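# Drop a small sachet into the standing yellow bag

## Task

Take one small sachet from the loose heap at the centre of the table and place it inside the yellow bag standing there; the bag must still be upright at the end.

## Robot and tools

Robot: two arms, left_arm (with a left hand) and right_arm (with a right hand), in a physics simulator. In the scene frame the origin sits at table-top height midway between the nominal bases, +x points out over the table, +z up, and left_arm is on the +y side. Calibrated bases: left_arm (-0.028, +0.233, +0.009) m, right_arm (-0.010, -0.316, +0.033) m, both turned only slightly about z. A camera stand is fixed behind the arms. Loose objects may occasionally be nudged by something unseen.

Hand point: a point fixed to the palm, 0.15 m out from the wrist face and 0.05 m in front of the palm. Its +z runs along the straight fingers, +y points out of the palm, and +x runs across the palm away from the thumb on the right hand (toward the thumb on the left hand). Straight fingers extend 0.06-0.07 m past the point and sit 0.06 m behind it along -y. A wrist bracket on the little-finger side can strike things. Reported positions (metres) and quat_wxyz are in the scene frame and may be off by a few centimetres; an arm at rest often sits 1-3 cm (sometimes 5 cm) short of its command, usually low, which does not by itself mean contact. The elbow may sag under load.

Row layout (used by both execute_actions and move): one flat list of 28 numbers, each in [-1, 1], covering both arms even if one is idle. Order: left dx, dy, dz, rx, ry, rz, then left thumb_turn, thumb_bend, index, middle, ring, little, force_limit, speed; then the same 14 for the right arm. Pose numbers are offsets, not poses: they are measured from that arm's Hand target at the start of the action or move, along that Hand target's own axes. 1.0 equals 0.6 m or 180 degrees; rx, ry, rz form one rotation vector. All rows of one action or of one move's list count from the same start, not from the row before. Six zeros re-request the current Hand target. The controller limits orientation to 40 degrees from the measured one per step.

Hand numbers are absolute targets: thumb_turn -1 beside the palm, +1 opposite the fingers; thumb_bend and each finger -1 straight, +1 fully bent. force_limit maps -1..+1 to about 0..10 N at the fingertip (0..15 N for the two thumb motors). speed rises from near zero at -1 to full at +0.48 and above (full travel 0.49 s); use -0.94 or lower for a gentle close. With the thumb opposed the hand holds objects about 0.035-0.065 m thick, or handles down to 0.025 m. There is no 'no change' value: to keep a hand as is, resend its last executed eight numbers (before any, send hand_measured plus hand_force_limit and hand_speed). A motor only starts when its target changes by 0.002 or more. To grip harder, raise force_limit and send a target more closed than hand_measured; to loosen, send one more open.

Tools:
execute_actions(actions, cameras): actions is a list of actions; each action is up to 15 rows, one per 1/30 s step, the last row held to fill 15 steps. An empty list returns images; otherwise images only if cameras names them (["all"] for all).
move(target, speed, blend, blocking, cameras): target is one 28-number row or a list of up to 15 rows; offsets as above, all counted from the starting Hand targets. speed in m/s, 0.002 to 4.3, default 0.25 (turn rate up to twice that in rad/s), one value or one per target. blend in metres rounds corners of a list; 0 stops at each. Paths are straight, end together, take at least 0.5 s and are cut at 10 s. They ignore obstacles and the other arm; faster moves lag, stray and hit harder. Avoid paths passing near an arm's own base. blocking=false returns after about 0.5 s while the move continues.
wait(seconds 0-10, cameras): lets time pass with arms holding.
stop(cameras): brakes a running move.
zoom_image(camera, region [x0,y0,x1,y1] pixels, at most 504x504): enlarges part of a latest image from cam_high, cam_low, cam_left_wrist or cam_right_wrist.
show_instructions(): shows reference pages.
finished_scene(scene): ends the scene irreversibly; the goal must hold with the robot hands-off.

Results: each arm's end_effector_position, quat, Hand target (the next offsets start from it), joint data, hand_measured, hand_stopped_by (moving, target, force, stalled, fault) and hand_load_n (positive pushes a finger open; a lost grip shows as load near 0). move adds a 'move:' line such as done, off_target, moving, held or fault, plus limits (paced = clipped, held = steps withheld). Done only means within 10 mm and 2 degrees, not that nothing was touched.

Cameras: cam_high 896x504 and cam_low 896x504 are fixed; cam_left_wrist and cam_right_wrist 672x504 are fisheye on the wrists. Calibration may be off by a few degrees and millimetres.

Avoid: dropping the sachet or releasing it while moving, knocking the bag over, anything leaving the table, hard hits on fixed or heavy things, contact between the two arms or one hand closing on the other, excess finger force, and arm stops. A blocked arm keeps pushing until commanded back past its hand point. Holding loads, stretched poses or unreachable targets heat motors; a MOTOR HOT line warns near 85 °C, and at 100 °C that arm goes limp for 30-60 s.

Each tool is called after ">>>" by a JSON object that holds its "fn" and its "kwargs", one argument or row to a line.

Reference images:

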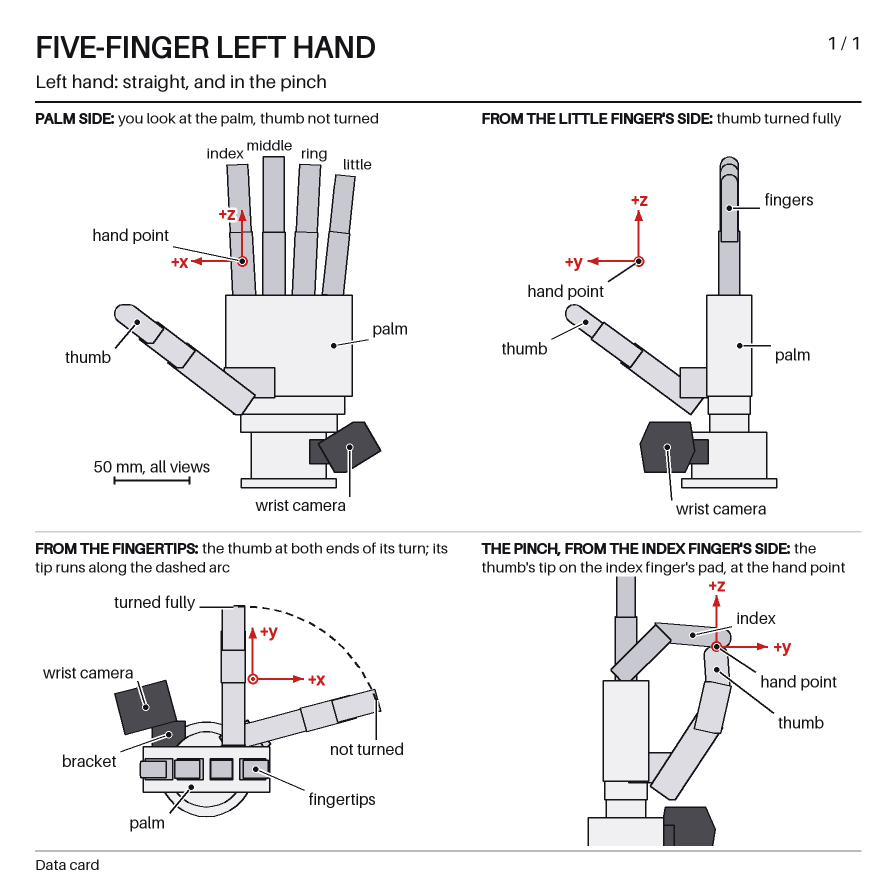

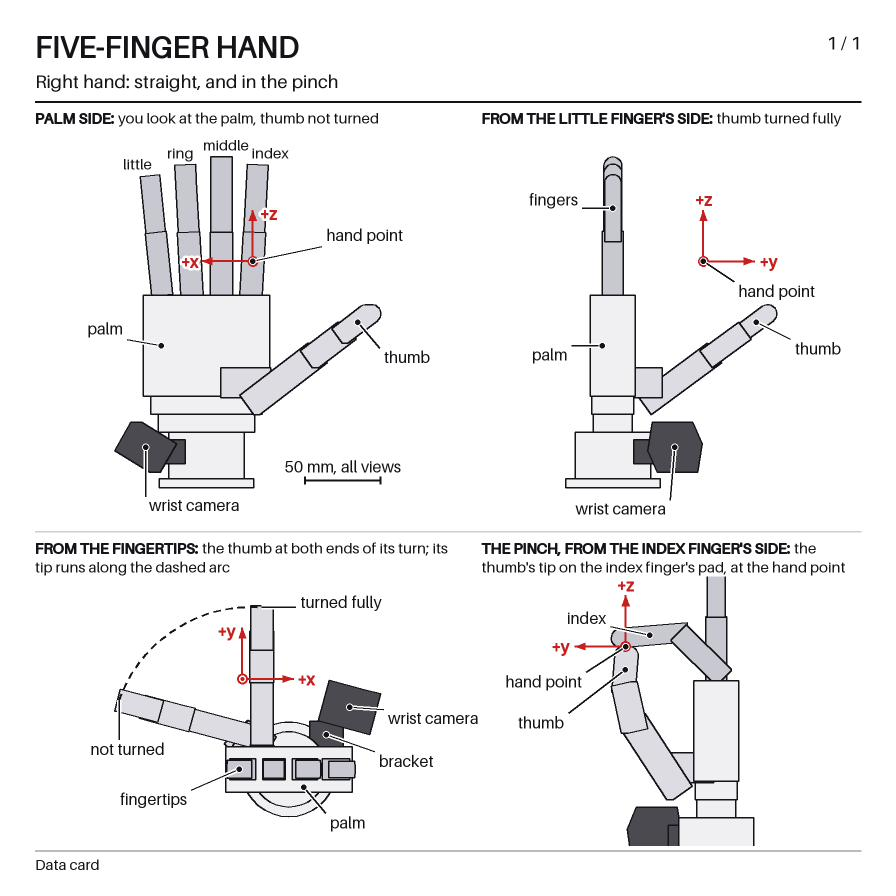

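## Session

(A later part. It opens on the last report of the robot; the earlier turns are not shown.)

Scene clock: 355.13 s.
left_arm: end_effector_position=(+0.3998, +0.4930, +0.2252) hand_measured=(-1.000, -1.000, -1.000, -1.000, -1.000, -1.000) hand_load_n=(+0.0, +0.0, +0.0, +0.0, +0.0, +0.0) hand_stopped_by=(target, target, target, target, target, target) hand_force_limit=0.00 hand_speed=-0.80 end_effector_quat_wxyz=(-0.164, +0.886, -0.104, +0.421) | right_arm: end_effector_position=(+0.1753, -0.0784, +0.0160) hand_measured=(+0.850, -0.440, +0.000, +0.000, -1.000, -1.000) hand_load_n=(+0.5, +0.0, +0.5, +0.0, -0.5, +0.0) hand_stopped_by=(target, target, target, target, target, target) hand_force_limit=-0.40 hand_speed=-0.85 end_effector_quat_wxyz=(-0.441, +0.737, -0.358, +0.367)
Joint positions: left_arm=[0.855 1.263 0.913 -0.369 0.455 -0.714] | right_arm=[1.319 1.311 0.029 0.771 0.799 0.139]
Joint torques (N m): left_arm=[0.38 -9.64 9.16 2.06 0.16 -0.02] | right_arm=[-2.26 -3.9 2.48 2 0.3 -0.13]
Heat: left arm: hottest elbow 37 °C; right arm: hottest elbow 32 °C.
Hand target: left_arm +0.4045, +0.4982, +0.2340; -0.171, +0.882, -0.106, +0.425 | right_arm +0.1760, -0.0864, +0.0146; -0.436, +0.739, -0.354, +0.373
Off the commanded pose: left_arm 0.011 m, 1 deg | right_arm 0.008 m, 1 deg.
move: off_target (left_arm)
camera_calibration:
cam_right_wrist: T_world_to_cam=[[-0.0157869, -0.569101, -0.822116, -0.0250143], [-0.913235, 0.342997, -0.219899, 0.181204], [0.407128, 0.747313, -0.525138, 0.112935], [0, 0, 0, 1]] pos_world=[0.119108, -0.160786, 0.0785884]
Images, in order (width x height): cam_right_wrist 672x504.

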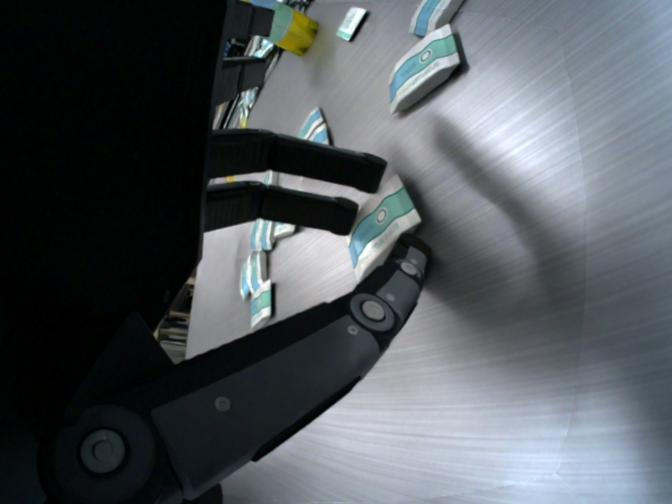

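>>> {"fn": "move", "kwargs": {
  "target": [0,0,0,0,0,0,-1,-1,-1,-1,-1,-1,0,-0.8,0,0,0,0,0,0,0.85,-0.44,0.12,0.12,-1,-1,-0.2,-0.88],
  "speed": 0.1,
  "cameras": ["cam_right_wrist"]
}}

>>> {"fn": "zoom_image", "kwargs": {
  "camera": "cam_right_wrist",
  "region": [280, 100, 520, 300]
}}

Scene clock: 358.57 s.
left_arm: end_effector_position=(+0.3998, +0.4930, +0.2252) hand_measured=(-1.000, -1.000, -1.000, -1.000, -1.000, -1.000) hand_load_n=(+0.0, +0.0, +0.0, +0.0, +0.0, +0.0) hand_stopped_by=(target, target, target, target, target, target) hand_force_limit=0.00 hand_speed=-0.80 end_effector_quat_wxyz=(-0.164, +0.886, -0.104, +0.421) | right_arm: end_effector_position=(+0.1758, -0.0785, +0.0165) hand_measured=(+0.850, -0.440, +0.120, +0.120, -1.000, -1.000) hand_load_n=(+0.5, +1.5, +0.5, +1.0, +0.0, +0.0) hand_stopped_by=(target, target, target, target, target, target) hand_force_limit=-0.20 hand_speed=-0.88 end_effector_quat_wxyz=(-0.441, +0.736, -0.357, +0.368)
Joint positions: left_arm=[0.855 1.263 0.913 -0.369 0.455 -0.714] | right_arm=[1.318 1.311 0.029 0.773 0.799 0.136]
Joint torques (N m): left_arm=[0.44 -10.11 9.33 1.92 0.2 -0.07] | right_arm=[-2.14 -3.78 2.48 1.91 0.29 -0.1]
Heat: left arm: hottest elbow 37 °C; right arm: hottest elbow 31 °C.
Hand target: left_arm +0.4045, +0.4982, +0.2340; -0.171, +0.882, -0.106, +0.425 | right_arm +0.1760, -0.0864, +0.0146; -0.436, +0.739, -0.354, +0.373
Off the commanded pose: left_arm 0.011 m, 1 deg | right_arm 0.008 m, 1 deg.
move: off_target (left_arm)
camera_calibration:
cam_right_wrist: T_world_to_cam=[[-0.0138602, -0.569725, -0.821719, -0.0250428], [-0.912783, 0.342707, -0.222214, 0.181735], [0.40821, 0.746971, -0.524785, 0.112769], [0, 0, 0, 1]] pos_world=[0.119504, -0.160785, 0.0789857]
Images, in order (width x height): cam_right_wrist 672x504.

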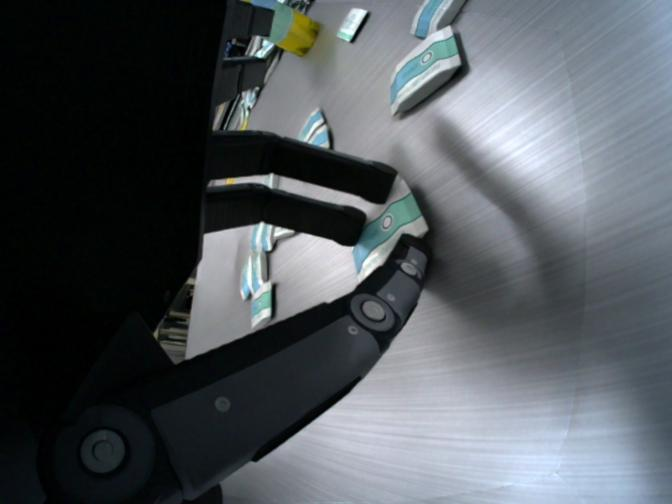

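Scaled by 2.100 from the camera's 672x504 image, which has a finer 960x720 frame.

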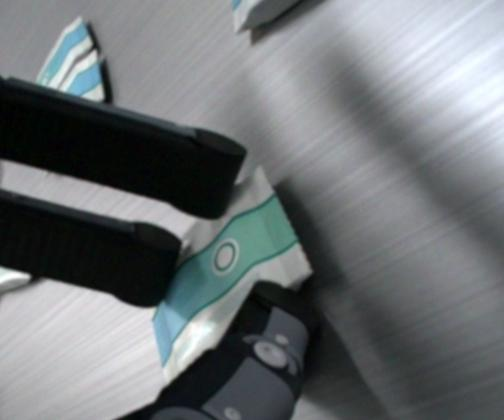

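>>> {"fn": "move", "kwargs": {
  "target": [0,0,0,0,0,0,-1,-1,-1,-1,-1,-1,0,-0.8,0,0,0,0,0,0,0.85,-0.44,0.22,0.22,-1,-1,0.1,-0.9],
  "speed": 0.1,
  "cameras": ["cam_right_wrist"]
}}

>>> {"fn": "zoom_image", "kwargs": {
  "camera": "cam_right_wrist",
  "region": [280, 100, 520, 300]
}}

Scene clock: 360.03 s.
left_arm: end_effector_position=(+0.3998, +0.4930, +0.2252) hand_measured=(-1.000, -1.000, -1.000, -1.000, -1.000, -1.000) hand_load_n=(+0.0, +0.0, +0.0, +0.0, +0.0, +0.0) hand_stopped_by=(target, target, target, target, target, target) hand_force_limit=0.00 hand_speed=-0.80 end_effector_quat_wxyz=(-0.164, +0.886, -0.104, +0.421) | right_arm: end_effector_position=(+0.1755, -0.0795, +0.0159) hand_measured=(+0.850, -0.440, +0.220, +0.220, -1.000, -1.000) hand_load_n=(+0.5, -1.0, +0.0, +0.0, +0.0, +0.0) hand_stopped_by=(target, target, target, target, target, target) hand_force_limit=0.10 hand_speed=-0.90 end_effector_quat_wxyz=(-0.440, +0.737, -0.356, +0.368)
Joint positions: left_arm=[0.855 1.263 0.913 -0.369 0.455 -0.714] | right_arm=[1.318 1.311 0.027 0.773 0.799 0.135]
Joint torques (N m): left_arm=[-0.26 -9.64 9.09 1.98 0.18 0] | right_arm=[-2.14 -3.9 2.61 1.89 0.29 -0.1]
Heat: left arm: hottest elbow 37 °C; right arm: hottest elbow 31 °C.
Hand target: left_arm +0.4045, +0.4982, +0.2340; -0.171, +0.882, -0.106, +0.425 | right_arm +0.1760, -0.0863, +0.0146; -0.436, +0.739, -0.354, +0.373
Off the commanded pose: left_arm 0.011 m, 1 deg | right_arm 0.007 m, 1 deg.
move: off_target (left_arm)
camera_calibration:
cam_right_wrist: T_world_to_cam=[[-0.0141401, -0.571462, -0.820507, -0.0261411], [-0.912904, 0.342153, -0.222568, 0.181748], [0.407928, 0.745897, -0.526528, 0.113363], [0, 0, 0, 1]] pos_world=[0.119305, -0.161682, 0.0786913]
Images, in order (width x height): cam_right_wrist 672x504.

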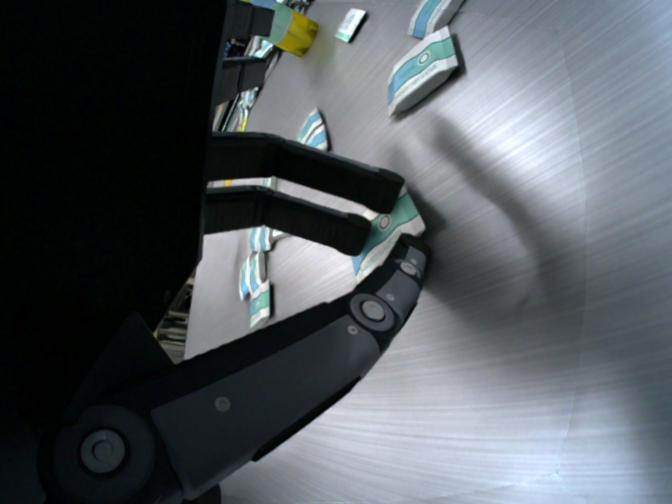

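Scaled by 2.100 from the camera's 672x504 image, which has a finer 960x720 frame.

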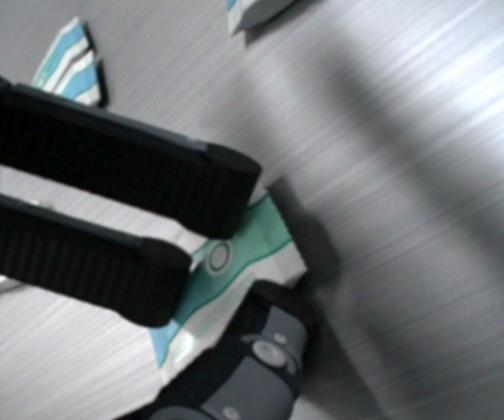

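>>> {"fn": "move", "kwargs": {
  "target": [0,0,0,0,0,0,-1,-1,-1,-1,-1,-1,0,-0.8,0,0.005,0.003,0,0,0,0.85,-0.3,0.22,0.22,-1,-1,-0.3,-0.9],
  "speed": 0.1,
  "cameras": ["cam_right_wrist"]
}}

>>> {"fn": "zoom_image", "kwargs": {
  "camera": "cam_right_wrist",
  "region": [280, 100, 520, 300]
}}

Scene clock: 362.93 s.
left_arm: end_effector_position=(+0.3998, +0.4930, +0.2252) hand_measured=(-1.000, -1.000, -1.000, -1.000, -1.000, -1.000) hand_load_n=(+0.0, -0.5, +0.0, +0.0, +0.0, +0.0) hand_stopped_by=(target, target, target, target, target, target) hand_force_limit=0.00 hand_speed=-0.80 end_effector_quat_wxyz=(-0.164, +0.886, -0.104, +0.421) | right_arm: end_effector_position=(+0.1768, -0.0801, +0.0158) hand_measured=(+0.850, -0.300, +0.220, +0.220, -1.000, -1.000) hand_load_n=(+0.0, +0.5, +0.0, +0.0, +0.0, +0.0) hand_stopped_by=(target, target, target, target, target, target) hand_force_limit=-0.30 hand_speed=-0.90 end_effector_quat_wxyz=(-0.444, +0.734, -0.358, +0.369)
Joint positions: left_arm=[0.855 1.263 0.913 -0.369 0.455 -0.714] | right_arm=[1.312 1.331 0.022 0.811 0.796 0.131]
Joint torques (N m): left_arm=[-0.44 -9.35 9.11 1.83 0.21 0] | right_arm=[-2.14 -2.43 2.63 2.25 0.18 -0.1]
Heat: left arm: hottest elbow 37 °C; right arm: hottest elbow 31 °C.
Hand target: left_arm +0.4045, +0.4982, +0.2340; -0.171, +0.882, -0.106, +0.425 | right_arm +0.1771, -0.0867, +0.0114; -0.436, +0.739, -0.354, +0.373
Off the commanded pose: left_arm 0.011 m, 1 deg | right_arm 0.008 m, 1 deg.
move: off_target (left_arm)
camera_calibration:
cam_right_wrist: T_world_to_cam=[[-0.0122761, -0.564486, -0.825351, -0.0262623], [-0.911387, 0.34589, -0.22301, 0.183046], [0.411367, 0.749477, -0.518712, 0.112816], [0, 0, 0, 1]] pos_world=[0.120094, -0.162692, 0.0776647]
Images, in order (width x height): cam_right_wrist 672x504.

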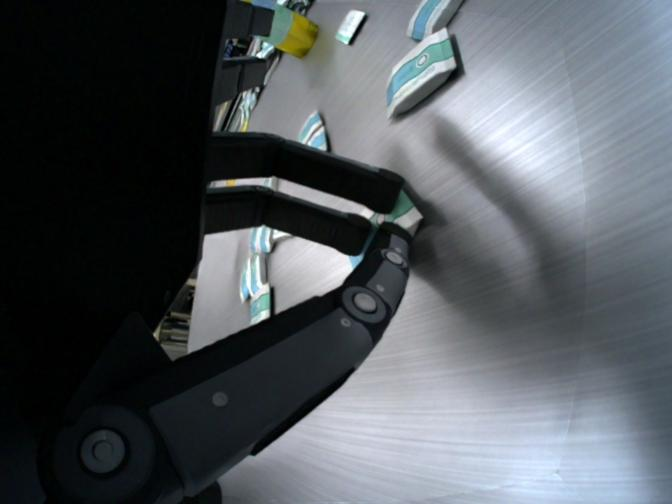

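Scaled by 2.100 from the camera's 672x504 image, which has a finer 960x720 frame.

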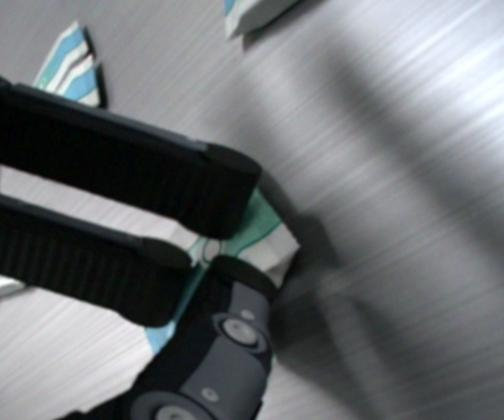

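>>> {"fn": "move", "kwargs": {
  "target": [0,0,0,0,0,0,-1,-1,-1,-1,-1,-1,0,-0.8,0,-0.015,-0.006,0,0,0,0.85,-0.46,-0.2,-0.2,-1,-1,-0.3,0.3],
  "speed": 0.1,
  "cameras": ["cam_right_wrist"]
}}

>>> {"fn": "zoom_image", "kwargs": {
  "camera": "cam_right_wrist",
  "region": [280, 100, 520, 300]
}}

Scene clock: 365.30 s.
left_arm: end_effector_position=(+0.3998, +0.4930, +0.2252) hand_measured=(-1.000, -1.000, -1.000, -1.000, -1.000, -1.000) hand_load_n=(-0.5, +0.0, +0.0, +0.5, +0.0, +0.0) hand_stopped_by=(target, target, target, target, target, target) hand_force_limit=0.00 hand_speed=-0.80 end_effector_quat_wxyz=(-0.164, +0.886, -0.104, +0.421) | right_arm: end_effector_position=(+0.1761, -0.0847, +0.0194) hand_measured=(+0.850, -0.460, -0.200, -0.200, -1.000, -1.000) hand_load_n=(+0.0, +0.0, +0.0, +0.0, -0.5, +0.0) hand_stopped_by=(target, target, target, target, target, target) hand_force_limit=-0.30 hand_speed=0.30 end_effector_quat_wxyz=(-0.437, +0.738, -0.357, +0.371)
Joint positions: left_arm=[0.855 1.263 0.913 -0.369 0.455 -0.714] | right_arm=[1.312 1.246 0.022 0.709 0.8 0.131]
Joint torques (N m): left_arm=[-0.67 -9.76 9.42 1.95 0.13 -0.02] | right_arm=[-1.32 -3.9 3.9 1.28 0.42 -0.04]
Heat: left arm: hottest elbow 37 °C; right arm: hottest elbow 31 °C.
Hand target: left_arm +0.4045, +0.4982, +0.2340; -0.171, +0.882, -0.106, +0.425 | right_arm +0.1758, -0.0848, +0.0207; -0.436, +0.739, -0.354, +0.373
Off the commanded pose: left_arm 0.011 m, 1 deg | right_arm 0.001 m, 0 deg.
move: off_target (left_arm)
camera_calibration:
cam_right_wrist: T_world_to_cam=[[-0.0163283, -0.578007, -0.815868, -0.0265559], [-0.910909, 0.345059, -0.226229, 0.184674], [0.412285, 0.739487, -0.532146, 0.117628], [0, 0, 0, 1]] pos_world=[0.119292, -0.166057, 0.0827078]
Images, in order (width x height): cam_right_wrist 672x504.

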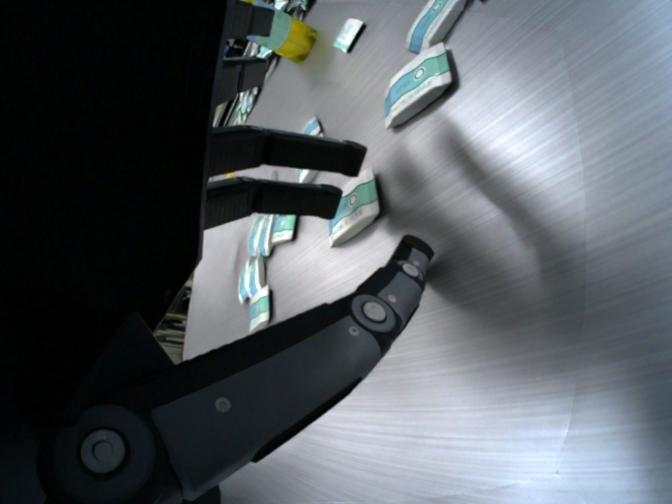

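Scaled by 2.100 from the camera's 672x504 image, which has a finer 960x720 frame.

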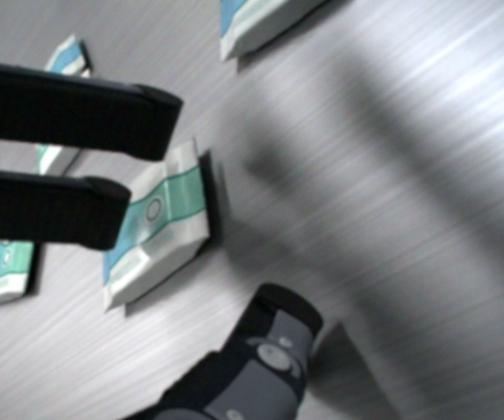

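>>> {"fn": "move", "kwargs": {
  "target": [
    [0,0,0,0,0,0,-1,-1,-1,-1,-1,-1,0,-0.8,-0.0095,-0.0473,0.0215,-0.0243,0.0908,0.0342,0.85,-0.46,-0.2,-0.2,-1,-1,-0.3,0.3],
    [0,0,0,0,0,0,-1,-1,-1,-1,-1,-1,0,-0.8,-0.0177,-0.017,0.0328,-0.0243,0.0908,0.0342,0.85,-0.46,-0.2,-0.2,-1,-1,-0.3,0.3]
  ],
  "speed": 0.1,
  "blend": [0.005,0],
  "cameras": ["cam_right_wrist"]
}}

>>> {"fn": "zoom_image", "kwargs": {
  "camera": "cam_right_wrist",
  "region": [280, 100, 520, 300]
}}

Scene clock: 370.93 s.
left_arm: end_effector_position=(+0.3998, +0.4930, +0.2252) hand_measured=(-1.000, -1.000, -1.000, -1.000, -1.000, -1.000) hand_load_n=(+0.0, +0.0, +0.0, +0.0, +0.0, +0.0) hand_stopped_by=(target, target, target, target, target, target) hand_force_limit=0.00 hand_speed=-0.80 end_effector_quat_wxyz=(-0.164, +0.886, -0.104, +0.421) | right_arm: end_effector_position=(+0.1878, -0.0847, +0.0164) hand_measured=(+0.850, -0.460, -0.200, -0.200, -1.000, -1.000) hand_load_n=(-2.0, -1.5, +0.0, +0.0, +0.0, +0.0) hand_stopped_by=(target, target, target, target, target, target) hand_force_limit=-0.30 hand_speed=0.30 end_effector_quat_wxyz=(-0.356, +0.683, -0.454, +0.448)
Joint positions: left_arm=[0.855 1.263 0.913 -0.369 0.455 -0.714] | right_arm=[1.41 1.323 0.22 0.164 1.129 0.578]
Joint torques (N m): left_arm=[0.26 -9.82 9.18 2 0.17 -0.05] | right_arm=[-1.26 -2.96 6.43 1.68 0.44 0.22]
Heat: left arm: hottest elbow 37 °C; right arm: hottest elbow 31 °C.
Hand target: left_arm +0.4045, +0.4982, +0.2340; -0.171, +0.882, -0.106, +0.425 | right_arm +0.1897, -0.0646, +0.0207; -0.373, +0.674, -0.465, +0.436
Off the commanded pose: left_arm 0.011 m, 1 deg | right_arm 0.021 m, 3 deg.
move: off_target (left_arm, right_arm)
camera_calibration:
cam_right_wrist: T_world_to_cam=[[-0.190592, -0.588599, -0.785638, 0.00254059], [-0.760633, 0.59447, -0.26085, 0.188204], [0.620574, 0.547866, -0.561009, 0.0563135], [0, 0, 0, 1]] pos_world=[0.108692, -0.141239, 0.0826814]
Images, in order (width x height): cam_right_wrist 672x504.

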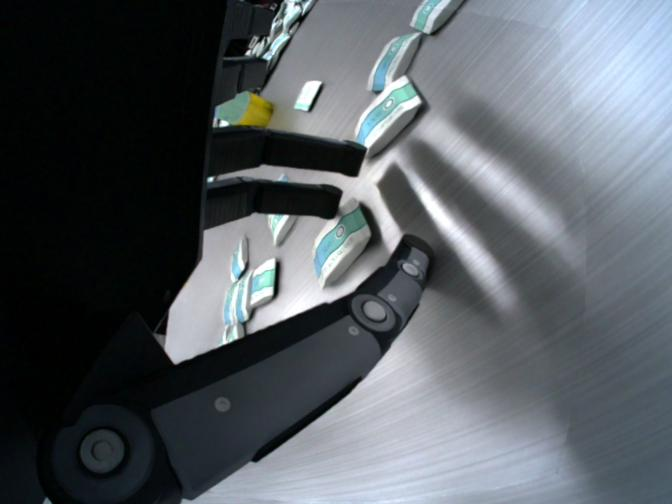

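Scaled by 2.100 from the camera's 672x504 image, which has a finer 960x720 frame.

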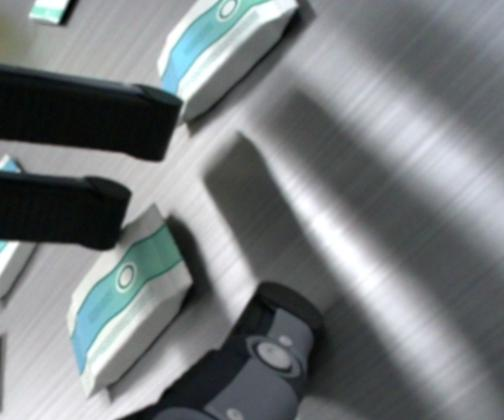

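>>> {"fn": "move", "kwargs": {
  "target": [0,0,0,0,0,0,-1,-1,-1,-1,-1,-1,0,-0.8,-0.0234,-0.0302,-0.0114,0,0,0,0.85,-0.46,-0.2,-0.2,-1,-1,-0.3,0.3],
  "speed": 0.15,
  "cameras": ["cam_right_wrist"]
}}

>>> {"fn": "zoom_image", "kwargs": {
  "camera": "cam_right_wrist",
  "region": [280, 100, 520, 300]
}}

Scene clock: 373.63 s.
left_arm: end_effector_position=(+0.3998, +0.4930, +0.2252) hand_measured=(-1.000, -1.000, -1.000, -1.000, -1.000, -1.000) hand_load_n=(+0.0, +0.0, +0.0, +0.0, +0.0, +0.0) hand_stopped_by=(target, target, target, target, target, target) hand_force_limit=0.00 hand_speed=-0.80 end_effector_quat_wxyz=(-0.164, +0.886, -0.104, +0.421) | right_arm: end_effector_position=(+0.1846, -0.0672, +0.0237) hand_measured=(+0.850, -0.460, -0.200, -0.200, -1.000, -1.000) hand_load_n=(+0.0, +0.0, +0.0, -0.5, +0.0, +0.0) hand_stopped_by=(target, target, target, target, target, target) hand_force_limit=-0.30 hand_speed=0.30 end_effector_quat_wxyz=(-0.355, +0.684, -0.456, +0.445)
Joint positions: left_arm=[0.855 1.263 0.913 -0.369 0.455 -0.714] | right_arm=[1.434 1.324 0.278 0.056 1.136 0.634]
Joint torques (N m): left_arm=[-0.38 -9.99 9.07 2.07 0.16 0.03] | right_arm=[-1.08 -5.36 7.19 0.51 0.8 0.15]
Heat: left arm: hottest elbow 37 °C; right arm: hottest elbow 31 °C.
Hand target: left_arm +0.4045, +0.4982, +0.2340; -0.171, +0.882, -0.106, +0.425 | right_arm +0.1861, -0.0466, +0.0360; -0.373, +0.674, -0.465, +0.436
Off the commanded pose: left_arm 0.011 m, 1 deg | right_arm 0.024 m, 3 deg.
move: off_target (left_arm, right_arm)
camera_calibration:
cam_right_wrist: T_world_to_cam=[[-0.196083, -0.587596, -0.785036, 0.0190417], [-0.762793, 0.594481, -0.254439, 0.177432], [0.616196, 0.548929, -0.564782, 0.053834], [0, 0, 0, 1]] pos_world=[0.105906, -0.123842, 0.0904985]
Images, in order (width x height): cam_right_wrist 672x504.

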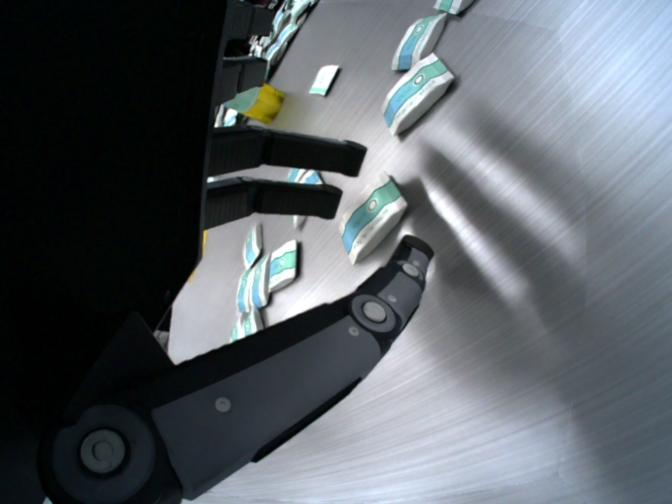

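Scaled by 2.100 from the camera's 672x504 image, which has a finer 960x720 frame.

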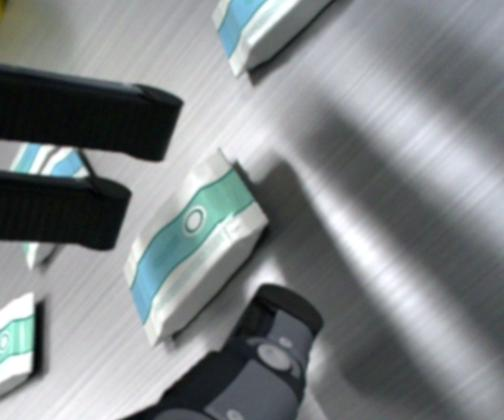

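>>> {"fn": "move", "kwargs": {
  "target": [0,0,0,0,0,0,-1,-1,-1,-1,-1,-1,0,-0.8,-0.0065,0.0242,0.0091,0,0,0,0.85,-0.46,-0.2,-0.2,-1,-1,-0.3,0.3],
  "speed": 0.1
}}

>>> {"fn": "move", "kwargs": {
  "target": [0,0,0,0,0,0,-1,-1,-1,-1,-1,-1,0,-0.8,-0.0033,0.0121,0.0046,0,0,0,0.85,-0.46,-0.2,-0.2,-1,-1,-0.3,0.3],
  "speed": 0.1,
  "cameras": ["cam_right_wrist"]
}}

>>> {"fn": "zoom_image", "kwargs": {
  "camera": "cam_right_wrist",
  "region": [280, 100, 520, 300]
}}

Scene clock: 376.17 s.
left_arm: end_effector_position=(+0.3998, +0.4930, +0.2252) hand_measured=(-1.000, -1.000, -1.000, -1.000, -1.000, -1.000) hand_load_n=(+0.0, +0.0, +0.0, +0.0, +0.0, +0.0) hand_stopped_by=(target, target, target, target, target, target) hand_force_limit=0.00 hand_speed=-0.80 end_effector_quat_wxyz=(-0.164, +0.886, -0.104, +0.421) | right_arm: end_effector_position=(+0.1855, -0.0635, +0.0166) hand_measured=(+0.850, -0.460, -0.200, -0.200, -1.000, -1.000) hand_load_n=(-0.5, -0.5, +0.0, +0.0, +0.0, +0.0) hand_stopped_by=(target, target, target, target, target, target) hand_force_limit=-0.30 hand_speed=0.30 end_effector_quat_wxyz=(-0.359, +0.680, -0.459, +0.445)
Joint positions: left_arm=[0.855 1.263 0.913 -0.369 0.455 -0.714] | right_arm=[1.436 1.375 0.278 0.113 1.143 0.641]
Joint torques (N m): left_arm=[-0.62 -9.35 9.42 2.04 0.18 0.02] | right_arm=[-1.03 -4.07 6.08 1.68 0.58 0.11]
Heat: left arm: hottest elbow 37 °C; right arm: hottest elbow 31 °C.
Hand target: left_arm +0.4045, +0.4982, +0.2340; -0.171, +0.882, -0.106, +0.425 | right_arm +0.1861, -0.0466, +0.0200; -0.372, +0.674, -0.465, +0.436
Off the commanded pose: left_arm 0.011 m, 1 deg | right_arm 0.017 m, 2 deg.
move: off_target (left_arm, right_arm)

Scene clock: 377.13 s.
left_arm: end_effector_position=(+0.3998, +0.4930, +0.2252) hand_measured=(-1.000, -1.000, -1.000, -1.000, -1.000, -1.000) hand_load_n=(-0.5, +0.0, -0.5, +0.0, +0.0, +0.0) hand_stopped_by=(target, target, target, target, target, target) hand_force_limit=0.00 hand_speed=-0.80 end_effector_quat_wxyz=(-0.164, +0.886, -0.104, +0.421) | right_arm: end_effector_position=(+0.1879, -0.0603, +0.0156) hand_measured=(+0.850, -0.458, -0.200, -0.200, -1.000, -1.000) hand_load_n=(-4.0, -3.5, +0.0, +0.0, +0.0, +0.0) hand_stopped_by=(target, target, target, target, target, target) hand_force_limit=-0.30 hand_speed=0.30 end_effector_quat_wxyz=(-0.367, +0.671, -0.462, +0.448)
Joint positions: left_arm=[0.855 1.263 0.913 -0.369 0.455 -0.714] | right_arm=[1.437 1.404 0.278 0.161 1.159 0.641]
Joint torques (N m): left_arm=[-0.32 -8.94 9.32 1.98 0.16 -0.04] | right_arm=[-1.14 -3.31 5.57 1.52 -0.04 0.11]
Heat: left arm: hottest elbow 37 °C; right arm: hottest elbow 31 °C.
Hand target: left_arm +0.4045, +0.4982, +0.2340; -0.171, +0.882, -0.106, +0.425 | right_arm +0.1861, -0.0466, +0.0120; -0.372, +0.674, -0.465, +0.437
Off the commanded pose: left_arm 0.011 m, 1 deg | right_arm 0.014 m, 2 deg.
move: off_target (left_arm, right_arm)
camera_calibration:
cam_right_wrist: T_world_to_cam=[[-0.185835, -0.562727, -0.805483, 0.0172791], [-0.74976, 0.611054, -0.253916, 0.172353], [0.635079, 0.556733, -0.535466, 0.039814], [0, 0, 0, 1]] pos_world=[0.107149, -0.117759, 0.0790001]
Images, in order (width x height): cam_right_wrist 672x504.

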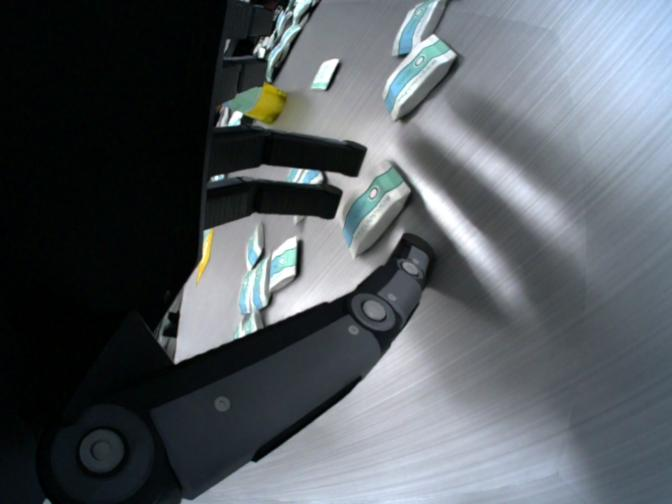

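Scaled by 2.100 from the camera's 672x504 image, which has a finer 960x720 frame.

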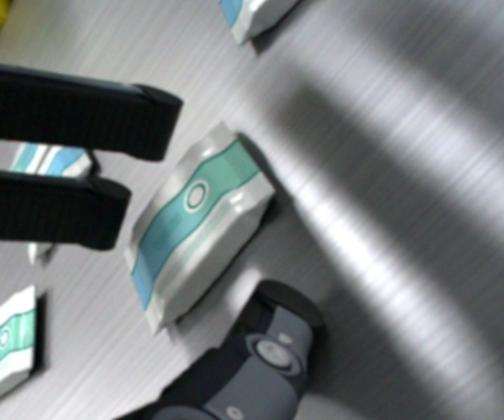

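>>> {"fn": "move", "kwargs": {
  "target": [0,0,0,0,0,0,-1,-1,-1,-1,-1,-1,0,-0.8,0,0,0,0,0,0,0.85,-0.34,-0.2,-0.2,-1,-1,-0.3,0],
  "speed": 0.1,
  "cameras": ["cam_right_wrist"]
}}

>>> {"fn": "zoom_image", "kwargs": {
  "camera": "cam_right_wrist",
  "region": [280, 100, 520, 300]
}}

Scene clock: 379.33 s.
left_arm: end_effector_position=(+0.3998, +0.4930, +0.2252) hand_measured=(-1.000, -1.000, -1.000, -1.000, -1.000, -1.000) hand_load_n=(+0.0, +0.0, +0.0, +0.0, +0.0, +0.0) hand_stopped_by=(target, target, target, target, target, target) hand_force_limit=0.00 hand_speed=-0.80 end_effector_quat_wxyz=(-0.164, +0.886, -0.104, +0.421) | right_arm: end_effector_position=(+0.1869, -0.0595, +0.0127) hand_measured=(+0.850, -0.340, -0.200, -0.200, -1.000, -1.000) hand_load_n=(+0.0, +0.0, +0.5, +0.5, +0.0, +0.0) hand_stopped_by=(target, target, target, target, target, target) hand_force_limit=-0.30 hand_speed=0.00 end_effector_quat_wxyz=(-0.365, +0.675, -0.462, +0.445)
Joint positions: left_arm=[0.855 1.263 0.913 -0.369 0.455 -0.714] | right_arm=[1.437 1.413 0.278 0.167 1.15 0.641]
Joint torques (N m): left_arm=[-0.03 -9.05 9.5 1.99 0.15 0.03] | right_arm=[-1.26 -3.9 5.45 1.44 0.29 0.11]
Heat: left arm: hottest elbow 37 °C; right arm: hottest elbow 31 °C.
Hand target: left_arm +0.4045, +0.4982, +0.2340; -0.171, +0.882, -0.106, +0.425 | right_arm +0.1861, -0.0466, +0.0120; -0.372, +0.674, -0.465, +0.437
Off the commanded pose: left_arm 0.011 m, 1 deg | right_arm 0.013 m, 1 deg.
move: off_target (left_arm, right_arm)
camera_calibration:
cam_right_wrist: T_world_to_cam=[[-0.189094, -0.564809, -0.803265, 0.0156818], [-0.754694, 0.606945, -0.249108, 0.170967], [0.628236, 0.559114, -0.541028, 0.0399909], [0, 0, 0, 1]] pos_world=[0.10687, -0.11727, 0.0768221]
Images, in order (width x height): cam_right_wrist 672x504.

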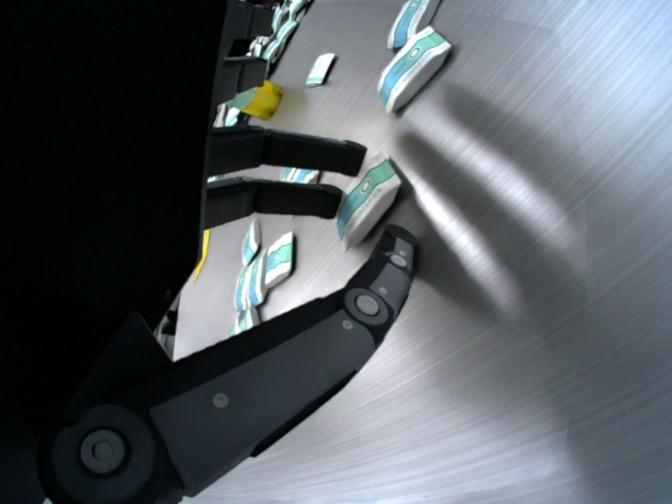

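Scaled by 2.100 from the camera's 672x504 image, which has a finer 960x720 frame.

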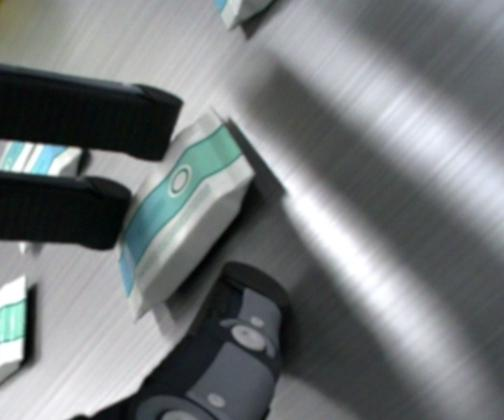

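>>> {"fn": "move", "kwargs": {
  "target": [0,0,0,0,0,0,-1,-1,-1,-1,-1,-1,0,-0.8,0,0,0,0,0,0,0.85,-0.34,-0.05,-0.05,-1,-1,-0.3,-0.88],
  "speed": 0.1,
  "cameras": ["cam_right_wrist"]
}}

>>> {"fn": "zoom_image", "kwargs": {
  "camera": "cam_right_wrist",
  "region": [280, 100, 520, 300]
}}

Scene clock: 381.17 s.
left_arm: end_effector_position=(+0.3998, +0.4930, +0.2252) hand_measured=(-1.000, -1.000, -1.000, -1.000, -1.000, -1.000) hand_load_n=(+0.0, +0.0, +0.0, +0.0, +0.0, +0.0) hand_stopped_by=(target, target, target, target, target, target) hand_force_limit=0.00 hand_speed=-0.80 end_effector_quat_wxyz=(-0.164, +0.886, -0.104, +0.421) | right_arm: end_effector_position=(+0.1875, -0.0578, +0.0139) hand_measured=(+0.850, -0.340, -0.050, -0.050, -1.000, -1.000) hand_load_n=(+0.0, +0.5, +0.5, +0.5, +0.0, +0.0) hand_stopped_by=(target, target, target, target, target, target) hand_force_limit=-0.30 hand_speed=-0.88 end_effector_quat_wxyz=(-0.368, +0.672, -0.463, +0.445)
Joint positions: left_arm=[0.855 1.263 0.913 -0.369 0.455 -0.714] | right_arm=[1.437 1.413 0.279 0.174 1.152 0.641]
Joint torques (N m): left_arm=[-0.56 -8.88 9.22 1.81 0.17 -0.01] | right_arm=[-1.2 -3.84 5.41 1.2 0.19 0.1]
Heat: left arm: hottest elbow 37 °C; right arm: hottest elbow 31 °C.
Hand target: left_arm +0.4045, +0.4982, +0.2340; -0.171, +0.882, -0.106, +0.425 | right_arm +0.1861, -0.0467, +0.0120; -0.372, +0.674, -0.465, +0.437
Off the commanded pose: left_arm 0.011 m, 1 deg | right_arm 0.011 m, 1 deg.
move: off_target (left_arm, right_arm)
camera_calibration:
cam_right_wrist: T_world_to_cam=[[-0.187302, -0.558494, -0.808085, 0.0177901], [-0.753169, 0.609756, -0.246849, 0.170598], [0.630599, 0.562389, -0.534849, 0.0391042], [0, 0, 0, 1]] pos_world=[0.107162, -0.11608, 0.0774028]
Images, in order (width x height): cam_right_wrist 672x504.

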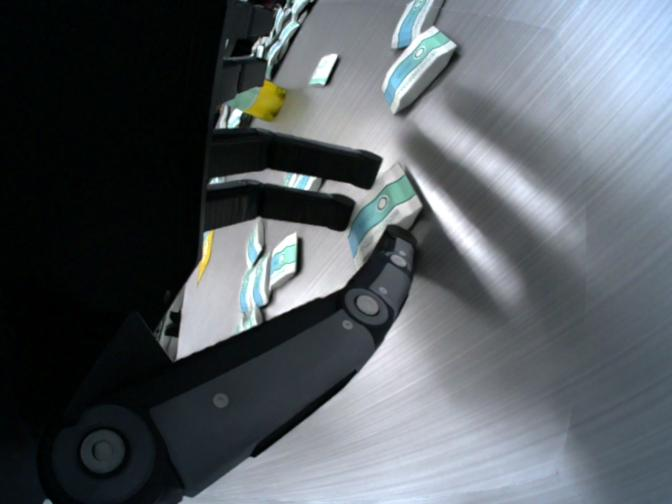

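Scaled by 2.100 from the camera's 672x504 image, which has a finer 960x720 frame.

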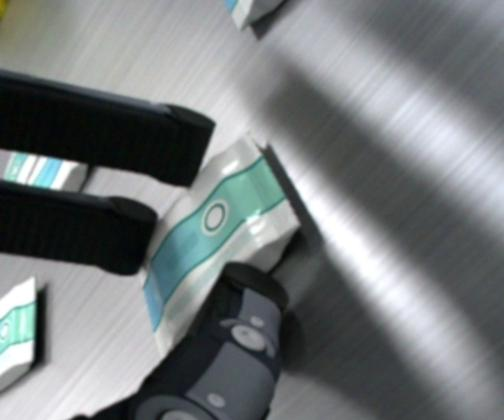

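>>> {"fn": "move", "kwargs": {
  "target": [0,0,0,0,0,0,-1,-1,-1,-1,-1,-1,0,-0.8,0,0,0,0,0,0,0.85,-0.34,0.05,0.05,-1,-1,-0.1,-0.9],
  "speed": 0.1,
  "cameras": ["cam_right_wrist"]
}}

>>> {"fn": "zoom_image", "kwargs": {
  "camera": "cam_right_wrist",
  "region": [280, 100, 520, 300]
}}

Scene clock: 382.70 s.
left_arm: end_effector_position=(+0.3998, +0.4930, +0.2252) hand_measured=(-1.000, -1.000, -1.000, -1.000, -1.000, -1.000) hand_load_n=(+0.0, +0.0, +0.0, +0.0, +0.0, +0.0) hand_stopped_by=(target, target, target, target, target, target) hand_force_limit=0.00 hand_speed=-0.80 end_effector_quat_wxyz=(-0.164, +0.886, -0.104, +0.421) | right_arm: end_effector_position=(+0.1880, -0.0567, +0.0150) hand_measured=(+0.850, -0.340, +0.050, +0.050, -1.000, -1.000) hand_load_n=(+0.0, +1.5, +0.5, +3.0, +0.0, +0.0) hand_stopped_by=(target, target, target, target, target, target) hand_force_limit=-0.10 hand_speed=-0.90 end_effector_quat_wxyz=(-0.370, +0.671, -0.464, +0.445)
Joint positions: left_arm=[0.855 1.263 0.913 -0.369 0.455 -0.714] | right_arm=[1.437 1.413 0.282 0.174 1.155 0.642]
Joint torques (N m): left_arm=[-0.38 -9.23 9.36 1.95 0.22 -0.04] | right_arm=[-1.26 -3.84 5.29 1.18 0.1 0.1]
Heat: left arm: hottest elbow 37 °C; right arm: hottest elbow 31 °C.
Hand target: left_arm +0.4045, +0.4982, +0.2340; -0.171, +0.882, -0.106, +0.425 | right_arm +0.1862, -0.0466, +0.0121; -0.372, +0.674, -0.465, +0.436
Off the commanded pose: left_arm 0.011 m, 1 deg | right_arm 0.011 m, 1 deg.
move: off_target (left_arm, right_arm)
camera_calibration:
cam_right_wrist: T_world_to_cam=[[-0.186159, -0.556045, -0.810036, 0.0192465], [-0.751495, 0.611684, -0.247182, 0.170362], [0.63293, 0.562723, -0.531735, 0.0381609], [0, 0, 0, 1]] pos_world=[0.107456, -0.11498, 0.0779921]
Images, in order (width x height): cam_right_wrist 672x504.

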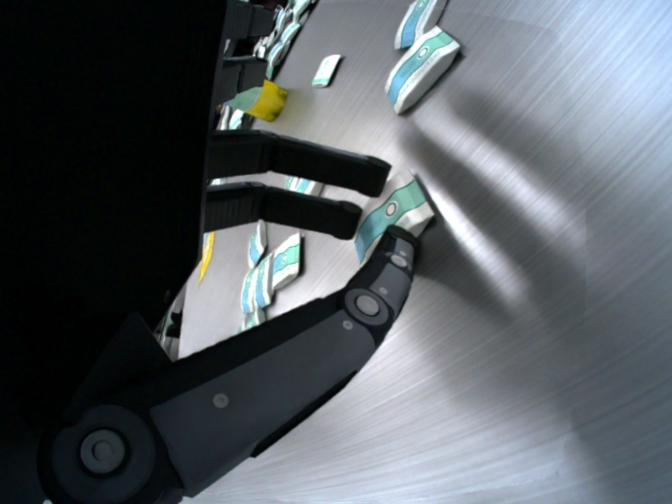

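Scaled by 2.100 from the camera's 672x504 image, which has a finer 960x720 frame.

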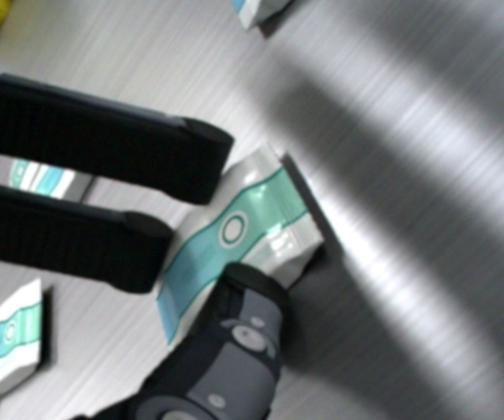

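>>> {"fn": "move", "kwargs": {
  "target": [0,0,0,0,0,0,-1,-1,-1,-1,-1,-1,0,-0.8,-0.002,0.0076,0.0029,0,0,-0.028,0.85,-0.42,-0.05,-0.05,-1,-1,-0.1,-0.3],
  "speed": 0.1,
  "cameras": ["cam_right_wrist"]
}}

>>> {"fn": "zoom_image", "kwargs": {
  "camera": "cam_right_wrist",
  "region": [280, 100, 520, 300]
}}

Scene clock: 385.40 s.
left_arm: end_effector_position=(+0.3998, +0.4930, +0.2252) hand_measured=(-1.000, -1.000, -1.000, -1.000, -1.000, -1.000) hand_load_n=(+0.0, +0.0, +0.0, +0.0, +0.0, +0.0) hand_stopped_by=(target, target, target, target, target, target) hand_force_limit=0.00 hand_speed=-0.80 end_effector_quat_wxyz=(-0.164, +0.886, -0.104, +0.421) | right_arm: end_effector_position=(+0.1880, -0.0542, +0.0137) hand_measured=(+0.850, -0.418, -0.050, -0.050, -1.000, -1.000) hand_load_n=(-2.5, -3.5, +0.0, -0.5, +0.0, +0.0) hand_stopped_by=(target, target, target, target, target, target) hand_force_limit=-0.10 hand_speed=-0.30 end_effector_quat_wxyz=(-0.357, +0.684, -0.441, +0.458)
Joint positions: left_arm=[0.855 1.263 0.913 -0.369 0.455 -0.714] | right_arm=[1.444 1.434 0.297 0.181 1.161 0.58]
Joint torques (N m): left_arm=[-0.79 -8.94 9.2 1.78 0.13 0] | right_arm=[-1.44 -3.31 5.22 1.25 -0.02 -0.04]
Heat: left arm: hottest elbow 37 °C; right arm: hottest elbow 31 °C.
Hand target: left_arm +0.4045, +0.4982, +0.2340; -0.171, +0.882, -0.106, +0.425 | right_arm +0.1862, -0.0467, +0.0070; -0.353, +0.694, -0.435, +0.452
Off the commanded pose: left_arm 0.011 m, 1 deg | right_arm 0.010 m, 2 deg.
move: off_target (left_arm)
camera_calibration:
cam_right_wrist: T_world_to_cam=[[-0.164251, -0.606961, -0.777573, 0.012375], [-0.762853, 0.577907, -0.289963, 0.169411], [0.625361, 0.545548, -0.557944, 0.0369318], [0, 0, 0, 1]] pos_world=[0.108173, -0.110541, 0.0793512]
Images, in order (width x height): cam_right_wrist 672x504.

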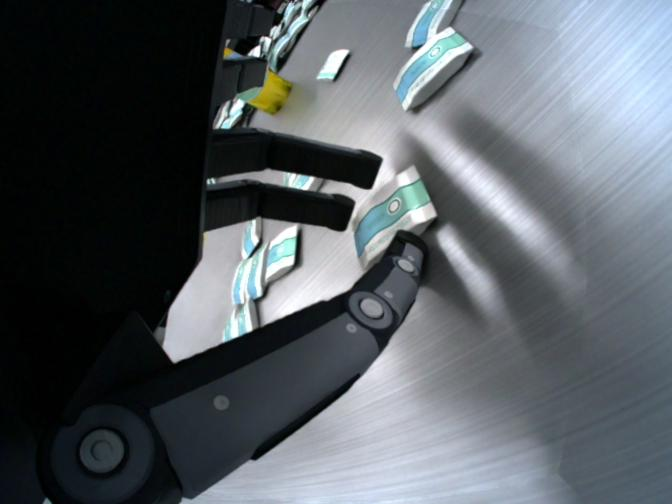

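Scaled by 2.100 from the camera's 672x504 image, which has a finer 960x720 frame.

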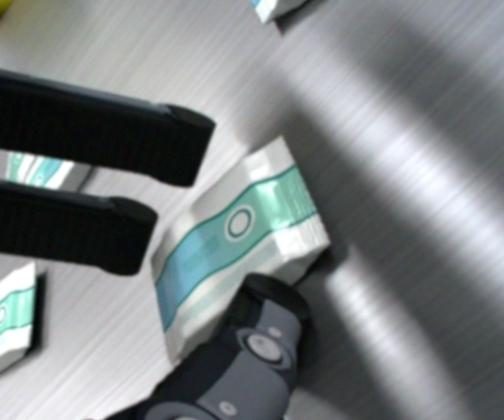

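>>> {"fn": "move", "kwargs": {
  "target": [0,0,0,0,0,0,-1,-1,-1,-1,-1,-1,0,-0.8,0,0,0,0,0,0,0.85,-0.42,0.05,0.05,-1,-1,0.1,-0.88],
  "speed": 0.1,
  "cameras": ["cam_right_wrist"]
}}

>>> {"fn": "zoom_image", "kwargs": {
  "camera": "cam_right_wrist",
  "region": [280, 100, 520, 300]
}}

Scene clock: 386.77 s.
left_arm: end_effector_position=(+0.3998, +0.4930, +0.2252) hand_measured=(-1.000, -1.000, -1.000, -1.000, -1.000, -1.000) hand_load_n=(+0.0, +0.0, +0.0, +0.0, +0.0, -0.5) hand_stopped_by=(target, target, target, target, target, target) hand_force_limit=0.00 hand_speed=-0.80 end_effector_quat_wxyz=(-0.164, +0.886, -0.104, +0.421) | right_arm: end_effector_position=(+0.1881, -0.0541, +0.0138) hand_measured=(+0.850, -0.418, +0.050, +0.050, -1.000, -1.000) hand_load_n=(-2.5, -1.5, +0.5, +1.0, +0.0, +0.0) hand_stopped_by=(target, target, target, target, target, target) hand_force_limit=0.10 hand_speed=-0.88 end_effector_quat_wxyz=(-0.357, +0.685, -0.440, +0.458)
Joint positions: left_arm=[0.855 1.263 0.913 -0.369 0.455 -0.714] | right_arm=[1.444 1.435 0.297 0.183 1.161 0.577]
Joint torques (N m): left_arm=[-0.5 -9.35 9.33 1.94 0.18 -0.01] | right_arm=[-1.38 -3.31 5.2 1.21 -0.05 -0.04]
Heat: left arm: hottest elbow 37 °C; right arm: hottest elbow 31 °C.
Hand target: left_arm +0.4045, +0.4982, +0.2340; -0.171, +0.882, -0.106, +0.425 | right_arm +0.1861, -0.0466, +0.0070; -0.353, +0.694, -0.435, +0.452
Off the commanded pose: left_arm 0.011 m, 1 deg | right_arm 0.010 m, 2 deg.
move: off_target (left_arm)
camera_calibration:
cam_right_wrist: T_world_to_cam=[[-0.163329, -0.607599, -0.777269, 0.0123344], [-0.762982, 0.577256, -0.29092, 0.169476], [0.625446, 0.545526, -0.557869, 0.036853], [0, 0, 0, 1]] pos_world=[0.108272, -0.110441, 0.0794503]
Images, in order (width x height): cam_right_wrist 672x504.

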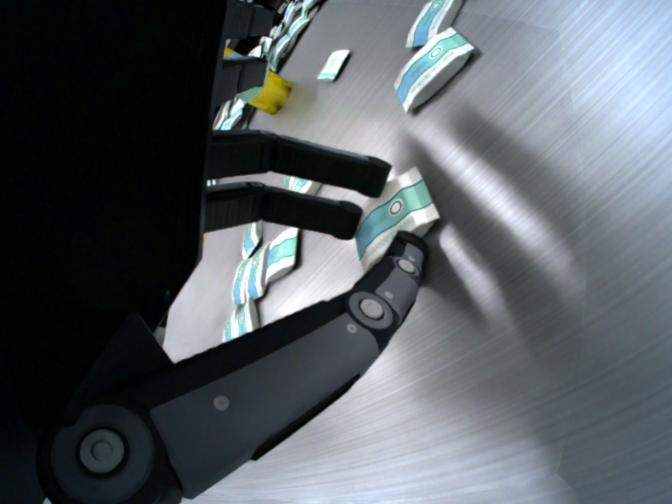

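Scaled by 2.100 from the camera's 672x504 image, which has a finer 960x720 frame.

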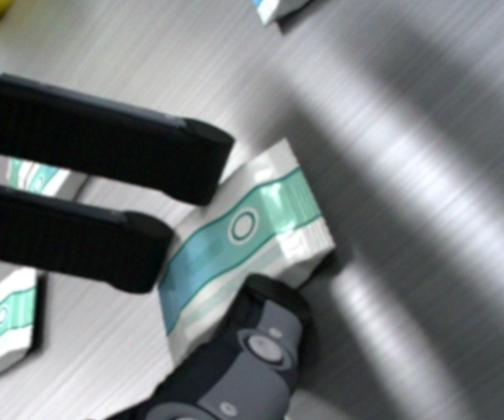

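>>> {"fn": "move", "kwargs": {
  "target": [0,0,0,0,0,0,-1,-1,-1,-1,-1,-1,0,-0.8,0,0,0,0,0,0,0.85,-0.42,0.12,0.1,-1,-1,0.2,-0.9],
  "speed": 0.1,
  "cameras": ["cam_right_wrist"]
}}

>>> {"fn": "zoom_image", "kwargs": {
  "camera": "cam_right_wrist",
  "region": [280, 100, 520, 300]
}}

Scene clock: 387.93 s.
left_arm: end_effector_position=(+0.3998, +0.4930, +0.2252) hand_measured=(-1.000, -1.000, -1.000, -1.000, -1.000, -1.000) hand_load_n=(+0.0, +0.0, +0.0, +0.0, +0.0, +0.0) hand_stopped_by=(target, target, target, target, target, target) hand_force_limit=0.00 hand_speed=-0.80 end_effector_quat_wxyz=(-0.164, +0.886, -0.104, +0.421) | right_arm: end_effector_position=(+0.1884, -0.0541, +0.0142) hand_measured=(+0.850, -0.418, +0.120, +0.100, -1.000, -1.000) hand_load_n=(-2.0, +0.0, +0.0, +2.0, +0.0, +0.0) hand_stopped_by=(target, target, target, target, target, target) hand_force_limit=0.20 hand_speed=-0.90 end_effector_quat_wxyz=(-0.358, +0.684, -0.440, +0.459)
Joint positions: left_arm=[0.855 1.263 0.913 -0.369 0.455 -0.714] | right_arm=[1.444 1.435 0.297 0.184 1.163 0.577]
Joint torques (N m): left_arm=[-1.03 -9.29 9.31 1.94 0.19 0] | right_arm=[-1.38 -3.31 5.19 1.14 -0.12 -0.02]
Heat: left arm: hottest elbow 37 °C; right arm: hottest elbow 31 °C.
Hand target: left_arm +0.4045, +0.4982, +0.2340; -0.171, +0.882, -0.106, +0.425 | right_arm +0.1862, -0.0467, +0.0070; -0.353, +0.694, -0.435, +0.452
Off the commanded pose: left_arm 0.011 m, 1 deg | right_arm 0.011 m, 2 deg.
move: off_target (left_arm, right_arm)
camera_calibration:
cam_right_wrist: T_world_to_cam=[[-0.162515, -0.607352, -0.777632, 0.0124711], [-0.761974, 0.57796, -0.29216, 0.169672], [0.626884, 0.545055, -0.556714, 0.036601], [0, 0, 0, 1]] pos_world=[0.108368, -0.110439, 0.0796455]
Images, in order (width x height): cam_right_wrist 672x504.

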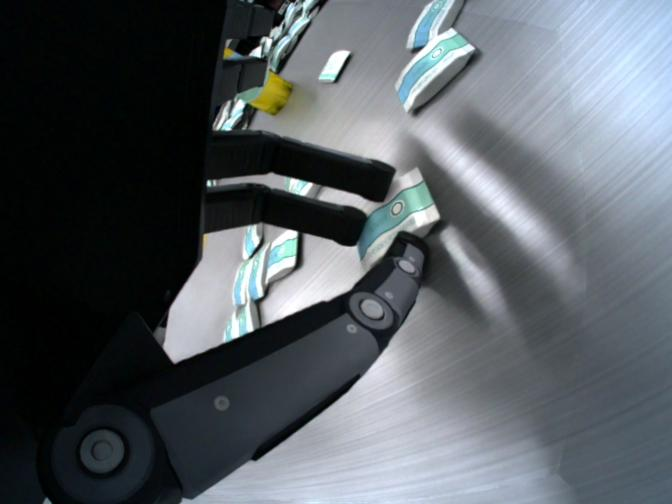

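Scaled by 2.100 from the camera's 672x504 image, which has a finer 960x720 frame.

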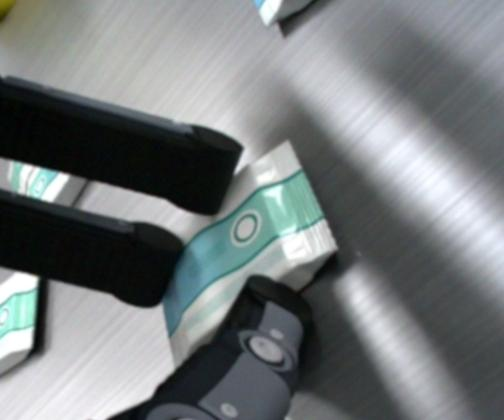

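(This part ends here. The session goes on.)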